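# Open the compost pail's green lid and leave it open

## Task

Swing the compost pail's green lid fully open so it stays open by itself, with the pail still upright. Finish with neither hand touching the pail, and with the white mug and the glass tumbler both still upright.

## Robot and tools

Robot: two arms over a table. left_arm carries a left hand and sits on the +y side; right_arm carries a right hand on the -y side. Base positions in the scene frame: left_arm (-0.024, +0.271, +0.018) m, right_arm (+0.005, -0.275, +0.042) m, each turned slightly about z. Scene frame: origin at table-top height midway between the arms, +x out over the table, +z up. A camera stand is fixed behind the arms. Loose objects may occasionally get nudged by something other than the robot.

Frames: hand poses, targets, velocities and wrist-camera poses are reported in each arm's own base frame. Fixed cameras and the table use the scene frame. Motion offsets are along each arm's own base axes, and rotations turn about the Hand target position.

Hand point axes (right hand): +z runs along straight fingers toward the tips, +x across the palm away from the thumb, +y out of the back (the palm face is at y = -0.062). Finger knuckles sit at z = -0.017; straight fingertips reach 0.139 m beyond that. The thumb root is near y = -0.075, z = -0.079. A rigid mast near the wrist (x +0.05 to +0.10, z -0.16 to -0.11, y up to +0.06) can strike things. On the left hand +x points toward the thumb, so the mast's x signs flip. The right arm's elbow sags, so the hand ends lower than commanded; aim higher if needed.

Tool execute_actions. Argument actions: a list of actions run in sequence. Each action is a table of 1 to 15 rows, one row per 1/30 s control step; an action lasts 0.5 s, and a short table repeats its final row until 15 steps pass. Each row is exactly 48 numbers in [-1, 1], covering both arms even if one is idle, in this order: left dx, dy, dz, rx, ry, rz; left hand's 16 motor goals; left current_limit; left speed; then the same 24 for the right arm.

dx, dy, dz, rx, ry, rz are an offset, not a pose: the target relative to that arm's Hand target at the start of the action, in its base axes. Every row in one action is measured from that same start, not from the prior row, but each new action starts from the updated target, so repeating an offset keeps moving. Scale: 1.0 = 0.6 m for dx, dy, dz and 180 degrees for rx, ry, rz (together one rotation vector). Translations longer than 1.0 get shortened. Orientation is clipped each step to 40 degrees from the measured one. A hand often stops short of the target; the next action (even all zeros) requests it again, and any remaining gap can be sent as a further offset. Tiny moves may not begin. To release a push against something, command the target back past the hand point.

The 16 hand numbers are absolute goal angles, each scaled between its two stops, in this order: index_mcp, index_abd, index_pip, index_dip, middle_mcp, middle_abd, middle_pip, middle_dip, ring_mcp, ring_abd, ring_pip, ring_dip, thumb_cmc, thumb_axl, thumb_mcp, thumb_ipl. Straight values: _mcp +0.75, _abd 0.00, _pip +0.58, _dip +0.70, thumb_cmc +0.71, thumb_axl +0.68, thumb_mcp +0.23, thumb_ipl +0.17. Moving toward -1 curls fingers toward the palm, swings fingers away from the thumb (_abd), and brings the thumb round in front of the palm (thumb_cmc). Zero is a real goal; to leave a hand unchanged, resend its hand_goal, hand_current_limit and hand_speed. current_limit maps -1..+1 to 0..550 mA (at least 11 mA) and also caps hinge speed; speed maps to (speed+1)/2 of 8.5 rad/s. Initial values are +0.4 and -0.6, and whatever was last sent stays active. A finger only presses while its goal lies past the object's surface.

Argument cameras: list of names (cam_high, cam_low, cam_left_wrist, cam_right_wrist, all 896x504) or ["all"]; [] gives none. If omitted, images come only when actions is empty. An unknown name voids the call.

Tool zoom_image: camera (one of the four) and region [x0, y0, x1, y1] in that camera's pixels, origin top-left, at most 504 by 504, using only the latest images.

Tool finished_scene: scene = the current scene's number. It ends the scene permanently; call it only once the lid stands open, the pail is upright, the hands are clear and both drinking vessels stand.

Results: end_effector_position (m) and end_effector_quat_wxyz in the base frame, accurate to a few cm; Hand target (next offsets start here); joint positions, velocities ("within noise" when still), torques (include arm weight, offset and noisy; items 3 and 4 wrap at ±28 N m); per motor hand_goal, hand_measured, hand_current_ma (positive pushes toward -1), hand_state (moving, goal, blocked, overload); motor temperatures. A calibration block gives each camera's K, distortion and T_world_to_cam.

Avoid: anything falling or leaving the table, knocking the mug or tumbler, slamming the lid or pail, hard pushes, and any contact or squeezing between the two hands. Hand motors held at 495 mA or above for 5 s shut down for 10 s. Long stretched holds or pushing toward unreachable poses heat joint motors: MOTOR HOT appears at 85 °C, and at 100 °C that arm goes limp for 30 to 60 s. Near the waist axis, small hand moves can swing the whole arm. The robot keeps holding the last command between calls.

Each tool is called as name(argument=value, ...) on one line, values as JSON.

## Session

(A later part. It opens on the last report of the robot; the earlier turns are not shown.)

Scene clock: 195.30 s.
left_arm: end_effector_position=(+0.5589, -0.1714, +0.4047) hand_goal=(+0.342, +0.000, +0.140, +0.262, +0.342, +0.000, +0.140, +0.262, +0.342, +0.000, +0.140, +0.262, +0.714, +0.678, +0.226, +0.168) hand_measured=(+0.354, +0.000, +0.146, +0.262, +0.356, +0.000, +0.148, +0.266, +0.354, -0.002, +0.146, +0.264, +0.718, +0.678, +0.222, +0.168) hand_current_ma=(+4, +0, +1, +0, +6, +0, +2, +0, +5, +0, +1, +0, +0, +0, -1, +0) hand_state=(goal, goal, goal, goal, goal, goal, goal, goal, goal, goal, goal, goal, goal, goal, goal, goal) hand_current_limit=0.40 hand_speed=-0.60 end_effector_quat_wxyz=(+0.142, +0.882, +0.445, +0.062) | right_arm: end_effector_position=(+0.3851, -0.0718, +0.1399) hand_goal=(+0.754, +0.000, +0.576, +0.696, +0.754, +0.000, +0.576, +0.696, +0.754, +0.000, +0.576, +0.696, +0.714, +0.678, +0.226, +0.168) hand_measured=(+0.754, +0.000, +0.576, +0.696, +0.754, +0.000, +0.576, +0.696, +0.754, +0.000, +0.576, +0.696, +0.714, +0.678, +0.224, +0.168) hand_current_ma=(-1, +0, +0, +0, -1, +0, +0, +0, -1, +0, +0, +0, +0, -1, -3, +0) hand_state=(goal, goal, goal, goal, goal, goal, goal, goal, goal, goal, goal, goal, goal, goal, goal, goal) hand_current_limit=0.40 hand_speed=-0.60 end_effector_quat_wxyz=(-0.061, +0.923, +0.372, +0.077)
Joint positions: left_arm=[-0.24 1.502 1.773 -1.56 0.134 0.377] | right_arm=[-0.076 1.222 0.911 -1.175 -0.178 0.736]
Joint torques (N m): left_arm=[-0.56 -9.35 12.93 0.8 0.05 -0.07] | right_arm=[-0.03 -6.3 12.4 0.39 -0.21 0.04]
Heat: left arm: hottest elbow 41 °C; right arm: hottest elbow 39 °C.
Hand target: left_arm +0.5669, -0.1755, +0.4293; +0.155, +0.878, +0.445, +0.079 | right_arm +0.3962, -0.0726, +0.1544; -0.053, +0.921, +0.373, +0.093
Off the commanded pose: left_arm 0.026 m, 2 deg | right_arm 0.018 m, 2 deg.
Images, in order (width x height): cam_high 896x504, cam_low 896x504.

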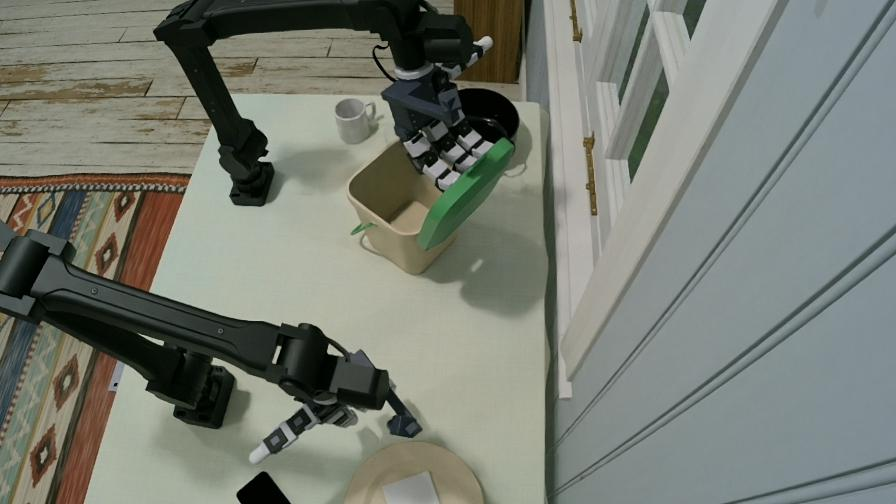

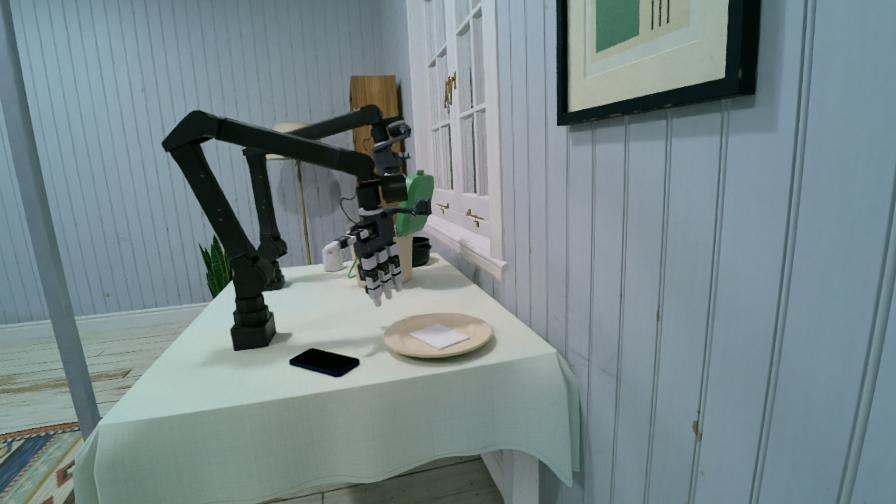

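execute_actions(actions=[[[0.034,-0.023,-0.01,0,0,0,0.342,0,0.139,0.261,0.342,0,0.139,0.261,0.342,0,0.139,0.261,0.714,0.678,0.226,0.168,0.4,-0.6,0,0,0,0,0,0,0.754,0,0.576,0.696,0.754,0,0.576,0.696,0.754,0,0.576,0.696,0.714,0.678,0.226,0.168,0.4,-0.6]]], cameras=["cam_high", "cam_low"])

zoom_image(camera="cam_high", region=[320, 50, 520, 290])

zoom_image(camera="cam_low", region=[300, 130, 450, 300])

Scene clock: 198.63 s.
left_arm: end_effector_position=(+0.5762, -0.1816, +0.3987) hand_goal=(+0.342, +0.000, +0.140, +0.262, +0.342, +0.000, +0.140, +0.262, +0.342, +0.000, +0.140, +0.262, +0.714, +0.678, +0.226, +0.168) hand_measured=(+0.350, +0.000, +0.140, +0.260, +0.350, +0.000, +0.140, +0.262, +0.354, -0.002, +0.144, +0.264, +0.718, +0.678, +0.222, +0.168) hand_current_ma=(+2, +0, +0, +0, +3, +0, +0, +0, +5, +0, +1, +0, +0, +0, -1, +0) hand_state=(goal, goal, goal, goal, goal, goal, goal, goal, goal, goal, goal, goal, goal, goal, goal, goal) hand_current_limit=0.40 hand_speed=-0.60 end_effector_quat_wxyz=(+0.139, +0.882, +0.447, +0.060) | right_arm: end_effector_position=(+0.3851, -0.0718, +0.1399) hand_goal=(+0.754, +0.000, +0.576, +0.696, +0.754, +0.000, +0.576, +0.696, +0.754, +0.000, +0.576, +0.696, +0.714, +0.678, +0.226, +0.168) hand_measured=(+0.754, +0.000, +0.576, +0.696, +0.754, +0.000, +0.576, +0.696, +0.754, +0.000, +0.576, +0.696, +0.714, +0.678, +0.224, +0.168) hand_current_ma=(-1, +0, +0, +0, -1, +0, +0, +0, -1, +0, +0, +0, +0, -1, -3, +0) hand_state=(goal, goal, goal, goal, goal, goal, goal, goal, goal, goal, goal, goal, goal, goal, goal, goal) hand_current_limit=0.40 hand_speed=-0.60 end_effector_quat_wxyz=(-0.061, +0.923, +0.372, +0.077)
Joint positions: left_arm=[-0.253 1.555 1.82 -1.56 0.128 0.361] | right_arm=[-0.076 1.222 0.911 -1.175 -0.178 0.736]
Joint torques (N m): left_arm=[-1.08 -9.64 13.22 1.2 0.03 -0.09] | right_arm=[-0.09 -6.3 12.4 0.4 -0.21 0.04]
Heat: left arm: hottest elbow 41 °C; right arm: hottest elbow 39 °C.
Hand target: left_arm +0.5873, -0.1892, +0.4233; +0.155, +0.878, +0.446, +0.079 | right_arm +0.3962, -0.0726, +0.1544; -0.053, +0.921, +0.373, +0.093
Off the commanded pose: left_arm 0.028 m, 3 deg | right_arm 0.018 m, 2 deg.
Images, in order (width x height): cam_high 896x504, cam_low 896x504.

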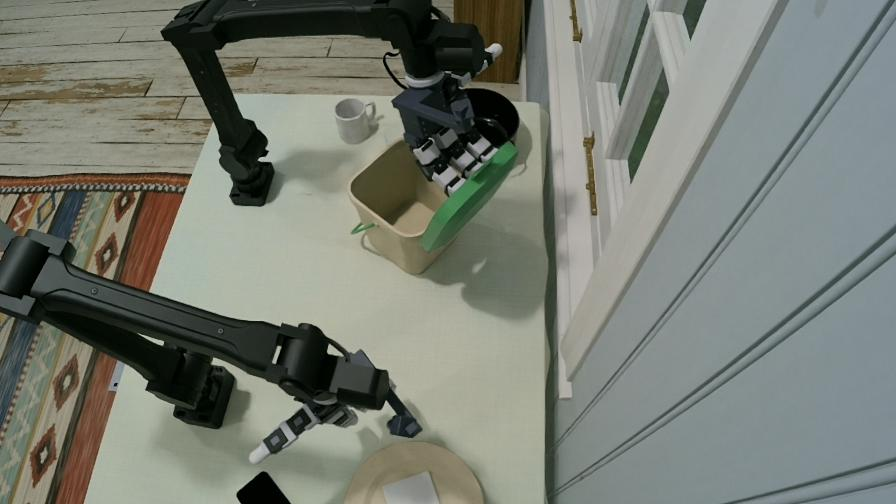

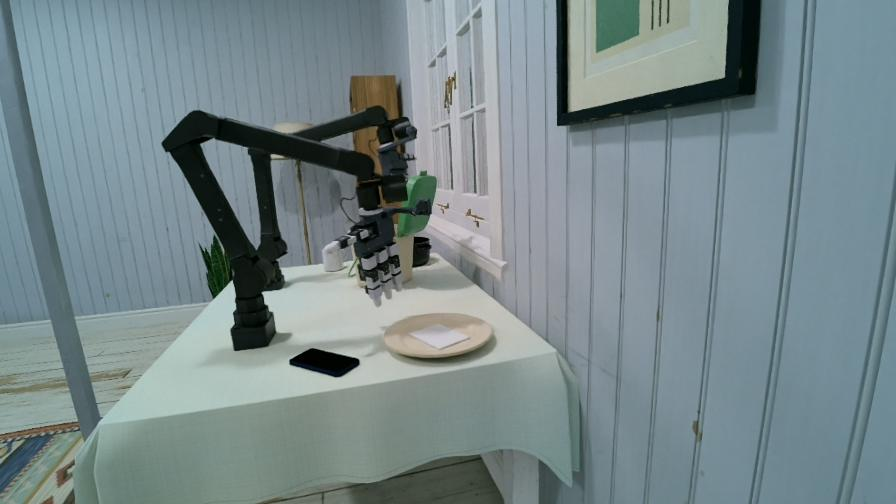

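Scaled by 2.100 from the camera's 896x504 image, which has a finer 1280x720 frame.

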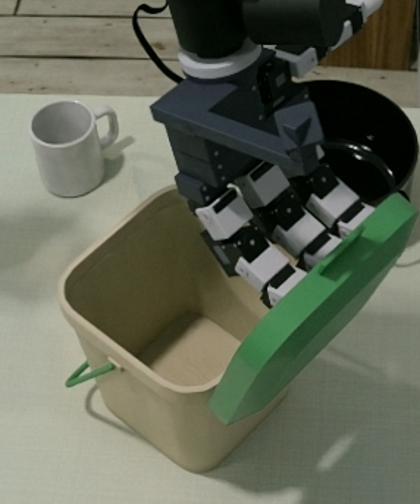

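Scaled by 2.965 from the camera's 896x504 image, which has a finer 1280x720 frame.

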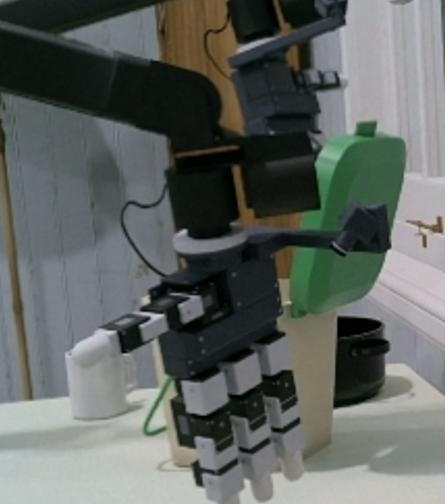

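execute_actions(actions=[[[0.028,-0.019,-0.01,0,0,0,0.342,0,0.139,0.261,0.342,0,0.139,0.261,0.342,0,0.139,0.261,0.714,0.678,0.226,0.168,0.4,-0.6,0,0,0,0,0,0,0.754,0,0.576,0.696,0.754,0,0.576,0.696,0.754,0,0.576,0.696,0.714,0.678,0.226,0.168,0.4,-0.6]]], cameras=["cam_high", "cam_low"])

zoom_image(camera="cam_high", region=[320, 50, 520, 290])

zoom_image(camera="cam_low", region=[300, 130, 450, 300])

Scene clock: 201.70 s.
left_arm: end_effector_position=(+0.5912, -0.1921, +0.3924) hand_goal=(+0.342, +0.000, +0.140, +0.262, +0.342, +0.000, +0.140, +0.262, +0.342, +0.000, +0.140, +0.262, +0.714, +0.678, +0.226, +0.168) hand_measured=(+0.348, -0.002, +0.140, +0.262, +0.350, +0.000, +0.140, +0.262, +0.354, -0.002, +0.144, +0.264, +0.718, +0.678, +0.222, +0.168) hand_current_ma=(+1, +0, +0, +0, +3, +0, +0, +0, +5, +0, +1, +0, +0, +0, -1, +0) hand_state=(goal, goal, goal, goal, goal, goal, goal, goal, goal, goal, goal, goal, goal, goal, goal, goal) hand_current_limit=0.40 hand_speed=-0.60 end_effector_quat_wxyz=(+0.137, +0.882, +0.447, +0.058) | right_arm: end_effector_position=(+0.3851, -0.0718, +0.1399) hand_goal=(+0.754, +0.000, +0.576, +0.696, +0.754, +0.000, +0.576, +0.696, +0.754, +0.000, +0.576, +0.696, +0.714, +0.678, +0.226, +0.168) hand_measured=(+0.754, +0.000, +0.576, +0.696, +0.754, +0.000, +0.576, +0.696, +0.754, +0.000, +0.576, +0.696, +0.714, +0.678, +0.224, +0.168) hand_current_ma=(-1, +0, +0, +0, -1, +0, +0, +0, -1, +0, +0, +0, +0, -1, -3, +0) hand_state=(goal, goal, goal, goal, goal, goal, goal, goal, goal, goal, goal, goal, goal, goal, goal, goal) hand_current_limit=0.40 hand_speed=-0.60 end_effector_quat_wxyz=(-0.061, +0.923, +0.372, +0.077)
Joint positions: left_arm=[-0.267 1.602 1.863 -1.56 0.124 0.349] | right_arm=[-0.076 1.222 0.911 -1.175 -0.178 0.736]
Joint torques (N m): left_arm=[-0.44 -10.29 13.2 1.55 0.01 -0.09] | right_arm=[-0.09 -6.3 12.38 0.4 -0.21 0.04]
Heat: left arm: hottest elbow 41 °C; right arm: hottest elbow 39 °C.
Hand target: left_arm +0.6040, -0.2006, +0.4174; +0.155, +0.878, +0.445, +0.079 | right_arm +0.3962, -0.0726, +0.1544; -0.053, +0.921, +0.373, +0.093
Off the commanded pose: left_arm 0.029 m, 3 deg | right_arm 0.018 m, 2 deg.
Images, in order (width x height): cam_high 896x504, cam_low 896x504.

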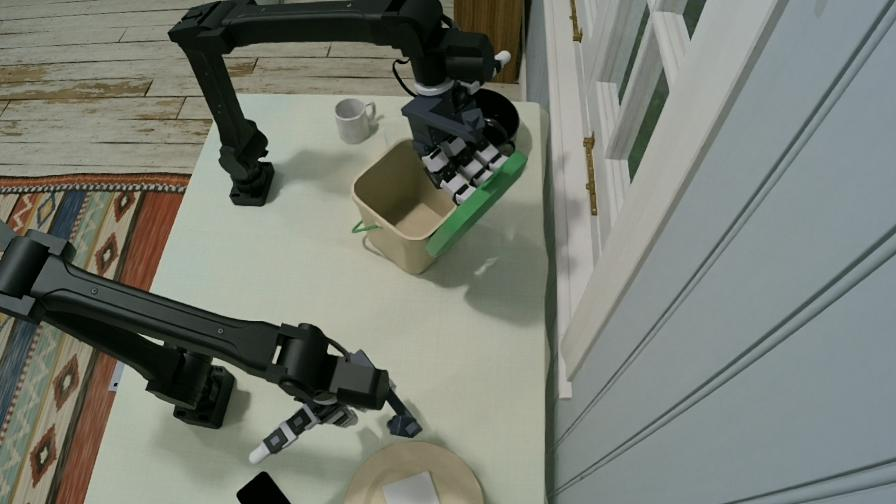

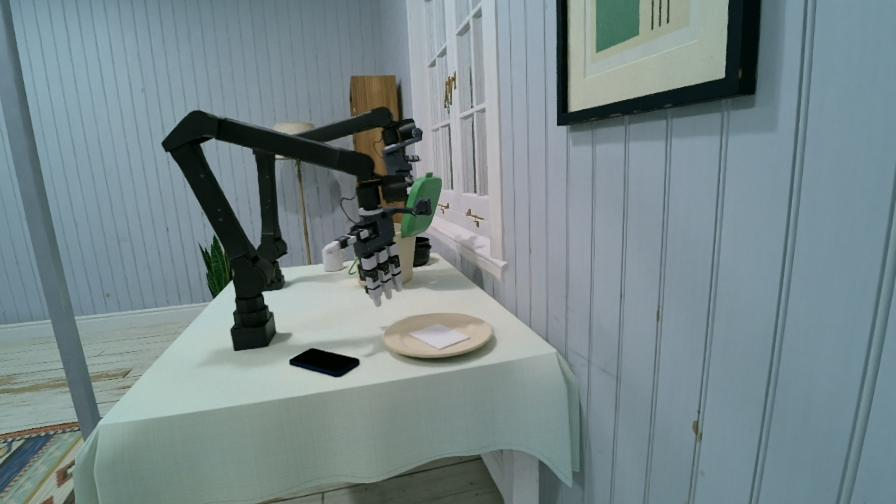

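Scaled by 2.100 from the camera's 896x504 image, which has a finer 1280x720 frame.

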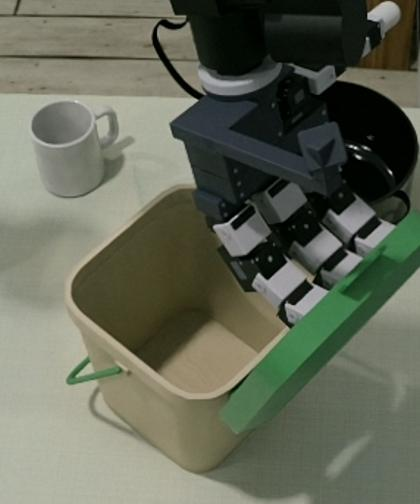

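Scaled by 2.965 from the camera's 896x504 image, which has a finer 1280x720 frame.

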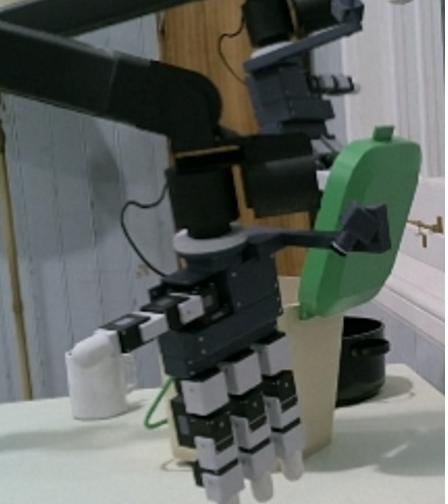

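execute_actions(actions=[[[-0.01,0.007,0.0,0,0,0,0.342,0,0.139,0.261,0.342,0,0.139,0.261,0.342,0,0.139,0.261,0.714,0.678,0.226,0.168,0.4,-0.6,0,0,0,0,0,0,0.754,0,0.576,0.696,0.754,0,0.576,0.696,0.754,0,0.576,0.696,0.714,0.678,0.226,0.168,0.4,-0.6]],[[-0.02,0.014,0.0,0,0,0,0.342,0,0.139,0.261,0.342,0,0.139,0.261,0.342,0,0.139,0.261,0.714,0.678,0.226,0.168,0.4,-0.6,0,0,0,0,0,0,0.754,0,0.576,0.696,0.754,0,0.576,0.696,0.754,0,0.576,0.696,0.714,0.678,0.226,0.168,0.4,-0.6]]], cameras=["cam_high", "cam_low"])

zoom_image(camera="cam_high", region=[320, 50, 520, 290])

Scene clock: 205.40 s.
left_arm: end_effector_position=(+0.5870, -0.1910, +0.3974) hand_goal=(+0.342, +0.000, +0.140, +0.262, +0.342, +0.000, +0.140, +0.262, +0.342, +0.000, +0.140, +0.262, +0.714, +0.678, +0.226, +0.168) hand_measured=(+0.354, -0.002, +0.144, +0.262, +0.354, +0.000, +0.142, +0.262, +0.354, -0.002, +0.144, +0.264, +0.718, +0.678, +0.222, +0.168) hand_current_ma=(+5, +0, +1, +0, +4, +0, +0, +0, +5, +0, +1, +0, +0, +0, -1, +0) hand_state=(goal, goal, goal, goal, goal, goal, goal, goal, goal, goal, goal, goal, goal, goal, goal, goal) hand_current_limit=0.40 hand_speed=-0.60 end_effector_quat_wxyz=(+0.139, +0.882, +0.447, +0.060) | right_arm: end_effector_position=(+0.3851, -0.0718, +0.1399) hand_goal=(+0.754, +0.000, +0.576, +0.696, +0.754, +0.000, +0.576, +0.696, +0.754, +0.000, +0.576, +0.696, +0.714, +0.678, +0.226, +0.168) hand_measured=(+0.754, +0.000, +0.576, +0.696, +0.754, +0.000, +0.576, +0.696, +0.754, +0.000, +0.576, +0.696, +0.714, +0.678, +0.224, +0.168) hand_current_ma=(-1, +0, +0, +0, -1, +0, +0, +0, -1, +0, +0, +0, +0, -1, -3, +0) hand_state=(goal, goal, goal, goal, goal, goal, goal, goal, goal, goal, goal, goal, goal, goal, goal, goal) hand_current_limit=0.40 hand_speed=-0.60 end_effector_quat_wxyz=(-0.061, +0.923, +0.372, +0.077)
Joint positions: left_arm=[-0.267 1.589 1.857 -1.56 0.124 0.349] | right_arm=[-0.076 1.222 0.911 -1.175 -0.178 0.736]
Joint torques (N m): left_arm=[0.5 -13.16 8.83 1.88 0.16 0.04] | right_arm=[-0.03 -6.3 12.38 0.4 -0.21 0.04]
Heat: left arm: hottest elbow 41 °C; right arm: hottest elbow 39 °C.
Hand target: left_arm +0.5861, -0.1880, +0.4174; +0.155, +0.878, +0.445, +0.079 | right_arm +0.3962, -0.0726, +0.1544; -0.053, +0.921, +0.373, +0.093
Off the commanded pose: left_arm 0.020 m, 3 deg | right_arm 0.018 m, 2 deg.
Images, in order (width x height): cam_high 896x504, cam_low 896x504.

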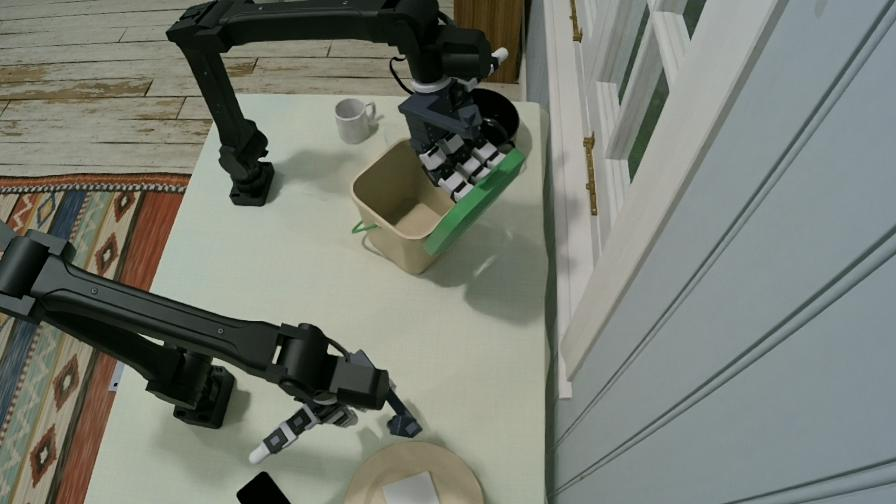

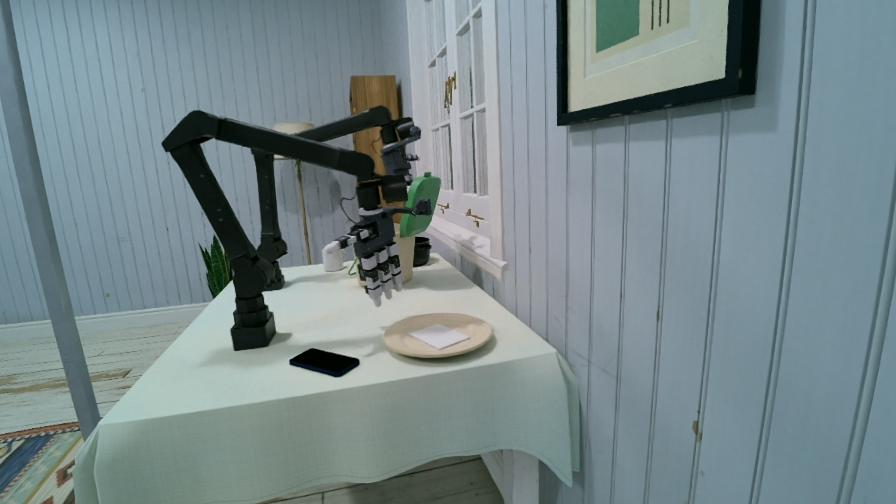

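Scaled by 2.100 from the camera's 896x504 image, which has a finer 1280x720 frame.

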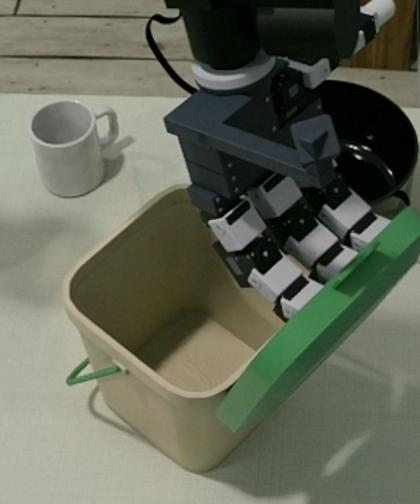

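execute_actions(actions=[[[-0.034,0.023,0.0,0,0,0,0.342,0,0.139,0.261,0.342,0,0.139,0.261,0.342,0,0.139,0.261,0.714,0.678,0.226,0.168,0.4,-0.6,0,0,0,0,0,0,0.754,0,0.576,0.696,0.754,0,0.576,0.696,0.754,0,0.576,0.696,0.714,0.678,0.226,0.168,0.4,-0.6]],[[-0.055,0.037,0.0,0,0,0,0.342,0,0.139,0.261,0.342,0,0.139,0.261,0.342,0,0.139,0.261,0.714,0.678,0.226,0.168,0.4,-0.6,0,0,0,0,0,0,0.754,0,0.576,0.696,0.754,0,0.576,0.696,0.754,0,0.576,0.696,0.714,0.678,0.226,0.168,0.4,-0.6]],[[-0.083,0.056,0.0,0,0,0,0.342,0,0.139,0.261,0.342,0,0.139,0.261,0.342,0,0.139,0.261,0.714,0.678,0.226,0.168,0.4,-0.6,0,0,0,0,0,0,0.754,0,0.576,0.696,0.754,0,0.576,0.696,0.754,0,0.576,0.696,0.714,0.678,0.226,0.168,0.4,-0.6]]], cameras=["cam_high", "cam_low"])

zoom_image(camera="cam_high", region=[320, 50, 520, 290])

zoom_image(camera="cam_low", region=[300, 130, 450, 300])

Scene clock: 209.87 s.
left_arm: end_effector_position=(+0.4853, -0.1215, +0.4138) hand_goal=(+0.342, +0.000, +0.140, +0.262, +0.342, +0.000, +0.140, +0.262, +0.342, +0.000, +0.140, +0.262, +0.714, +0.678, +0.226, +0.168) hand_measured=(+0.350, -0.002, +0.142, +0.262, +0.352, +0.000, +0.142, +0.262, +0.352, +0.000, +0.144, +0.262, +0.716, +0.678, +0.222, +0.168) hand_current_ma=(+2, +0, +0, +0, +3, +0, +0, +0, +3, +0, +0, +0, +0, +0, -1, +0) hand_state=(goal, goal, goal, goal, goal, goal, goal, goal, goal, goal, goal, goal, goal, goal, goal, goal) hand_current_limit=0.40 hand_speed=-0.60 end_effector_quat_wxyz=(+0.154, +0.877, +0.448, +0.078) | right_arm: end_effector_position=(+0.3851, -0.0718, +0.1399) hand_goal=(+0.754, +0.000, +0.576, +0.696, +0.754, +0.000, +0.576, +0.696, +0.754, +0.000, +0.576, +0.696, +0.714, +0.678, +0.226, +0.168) hand_measured=(+0.754, +0.000, +0.576, +0.696, +0.754, +0.000, +0.576, +0.696, +0.754, +0.000, +0.576, +0.696, +0.714, +0.678, +0.224, +0.168) hand_current_ma=(-1, +0, +0, +0, -1, +0, +0, +0, -1, +0, +0, +0, +0, -1, -3, +0) hand_state=(goal, goal, goal, goal, goal, goal, goal, goal, goal, goal, goal, goal, goal, goal, goal, goal) hand_current_limit=0.40 hand_speed=-0.60 end_effector_quat_wxyz=(-0.061, +0.923, +0.372, +0.077)
Joint positions: left_arm=[-0.159 1.271 1.553 -1.542 0.155 0.442] | right_arm=[-0.076 1.222 0.911 -1.175 -0.178 0.736]
Joint torques (N m): left_arm=[0.62 -7.3 8.73 0.72 0.38 0.14] | right_arm=[-0.09 -6.24 12.4 0.39 -0.21 0.04]
Heat: left arm: hottest elbow 41 °C; right arm: hottest elbow 39 °C.
Hand target: left_arm +0.4829, -0.1185, +0.4174; +0.155, +0.878, +0.445, +0.079 | right_arm +0.3962, -0.0726, +0.1544; -0.053, +0.921, +0.373, +0.093
Off the commanded pose: left_arm 0.005 m, 0 deg | right_arm 0.018 m, 2 deg.
Images, in order (width x height): cam_high 896x504, cam_low 896x504.

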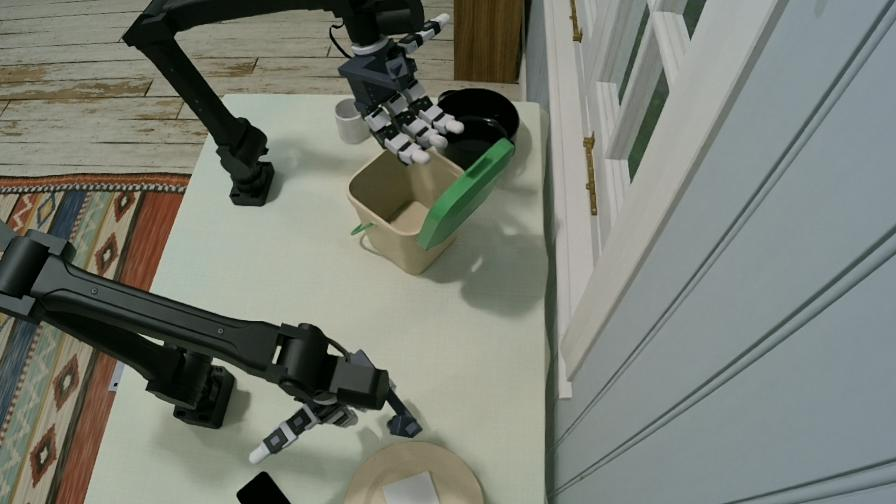

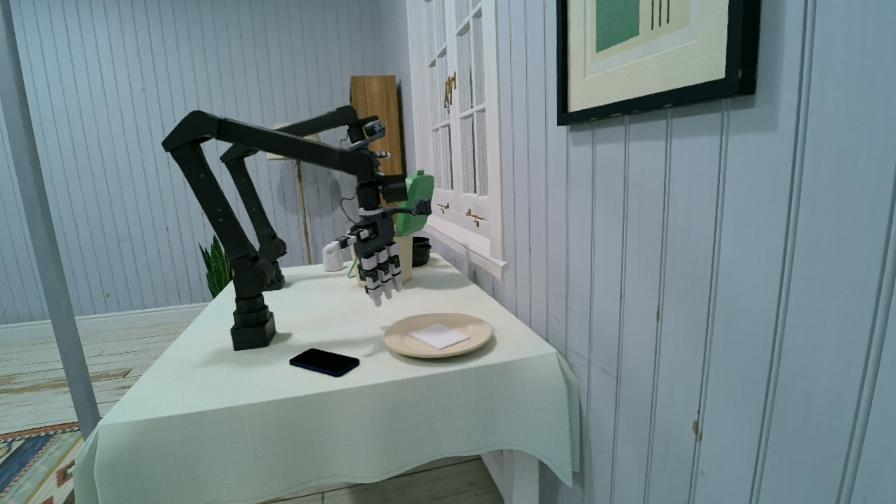

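Scaled by 2.100 from the camera's 896x504 image, which has a finer 1280x720 frame.

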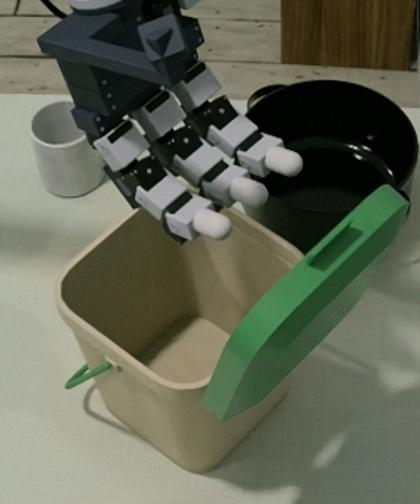

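Scaled by 2.965 from the camera's 896x504 image, which has a finer 1280x720 frame.

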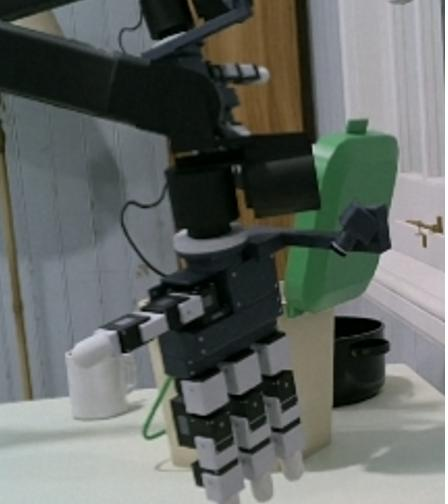

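finished_scene(scene=1)

The scene is finished: the task was done.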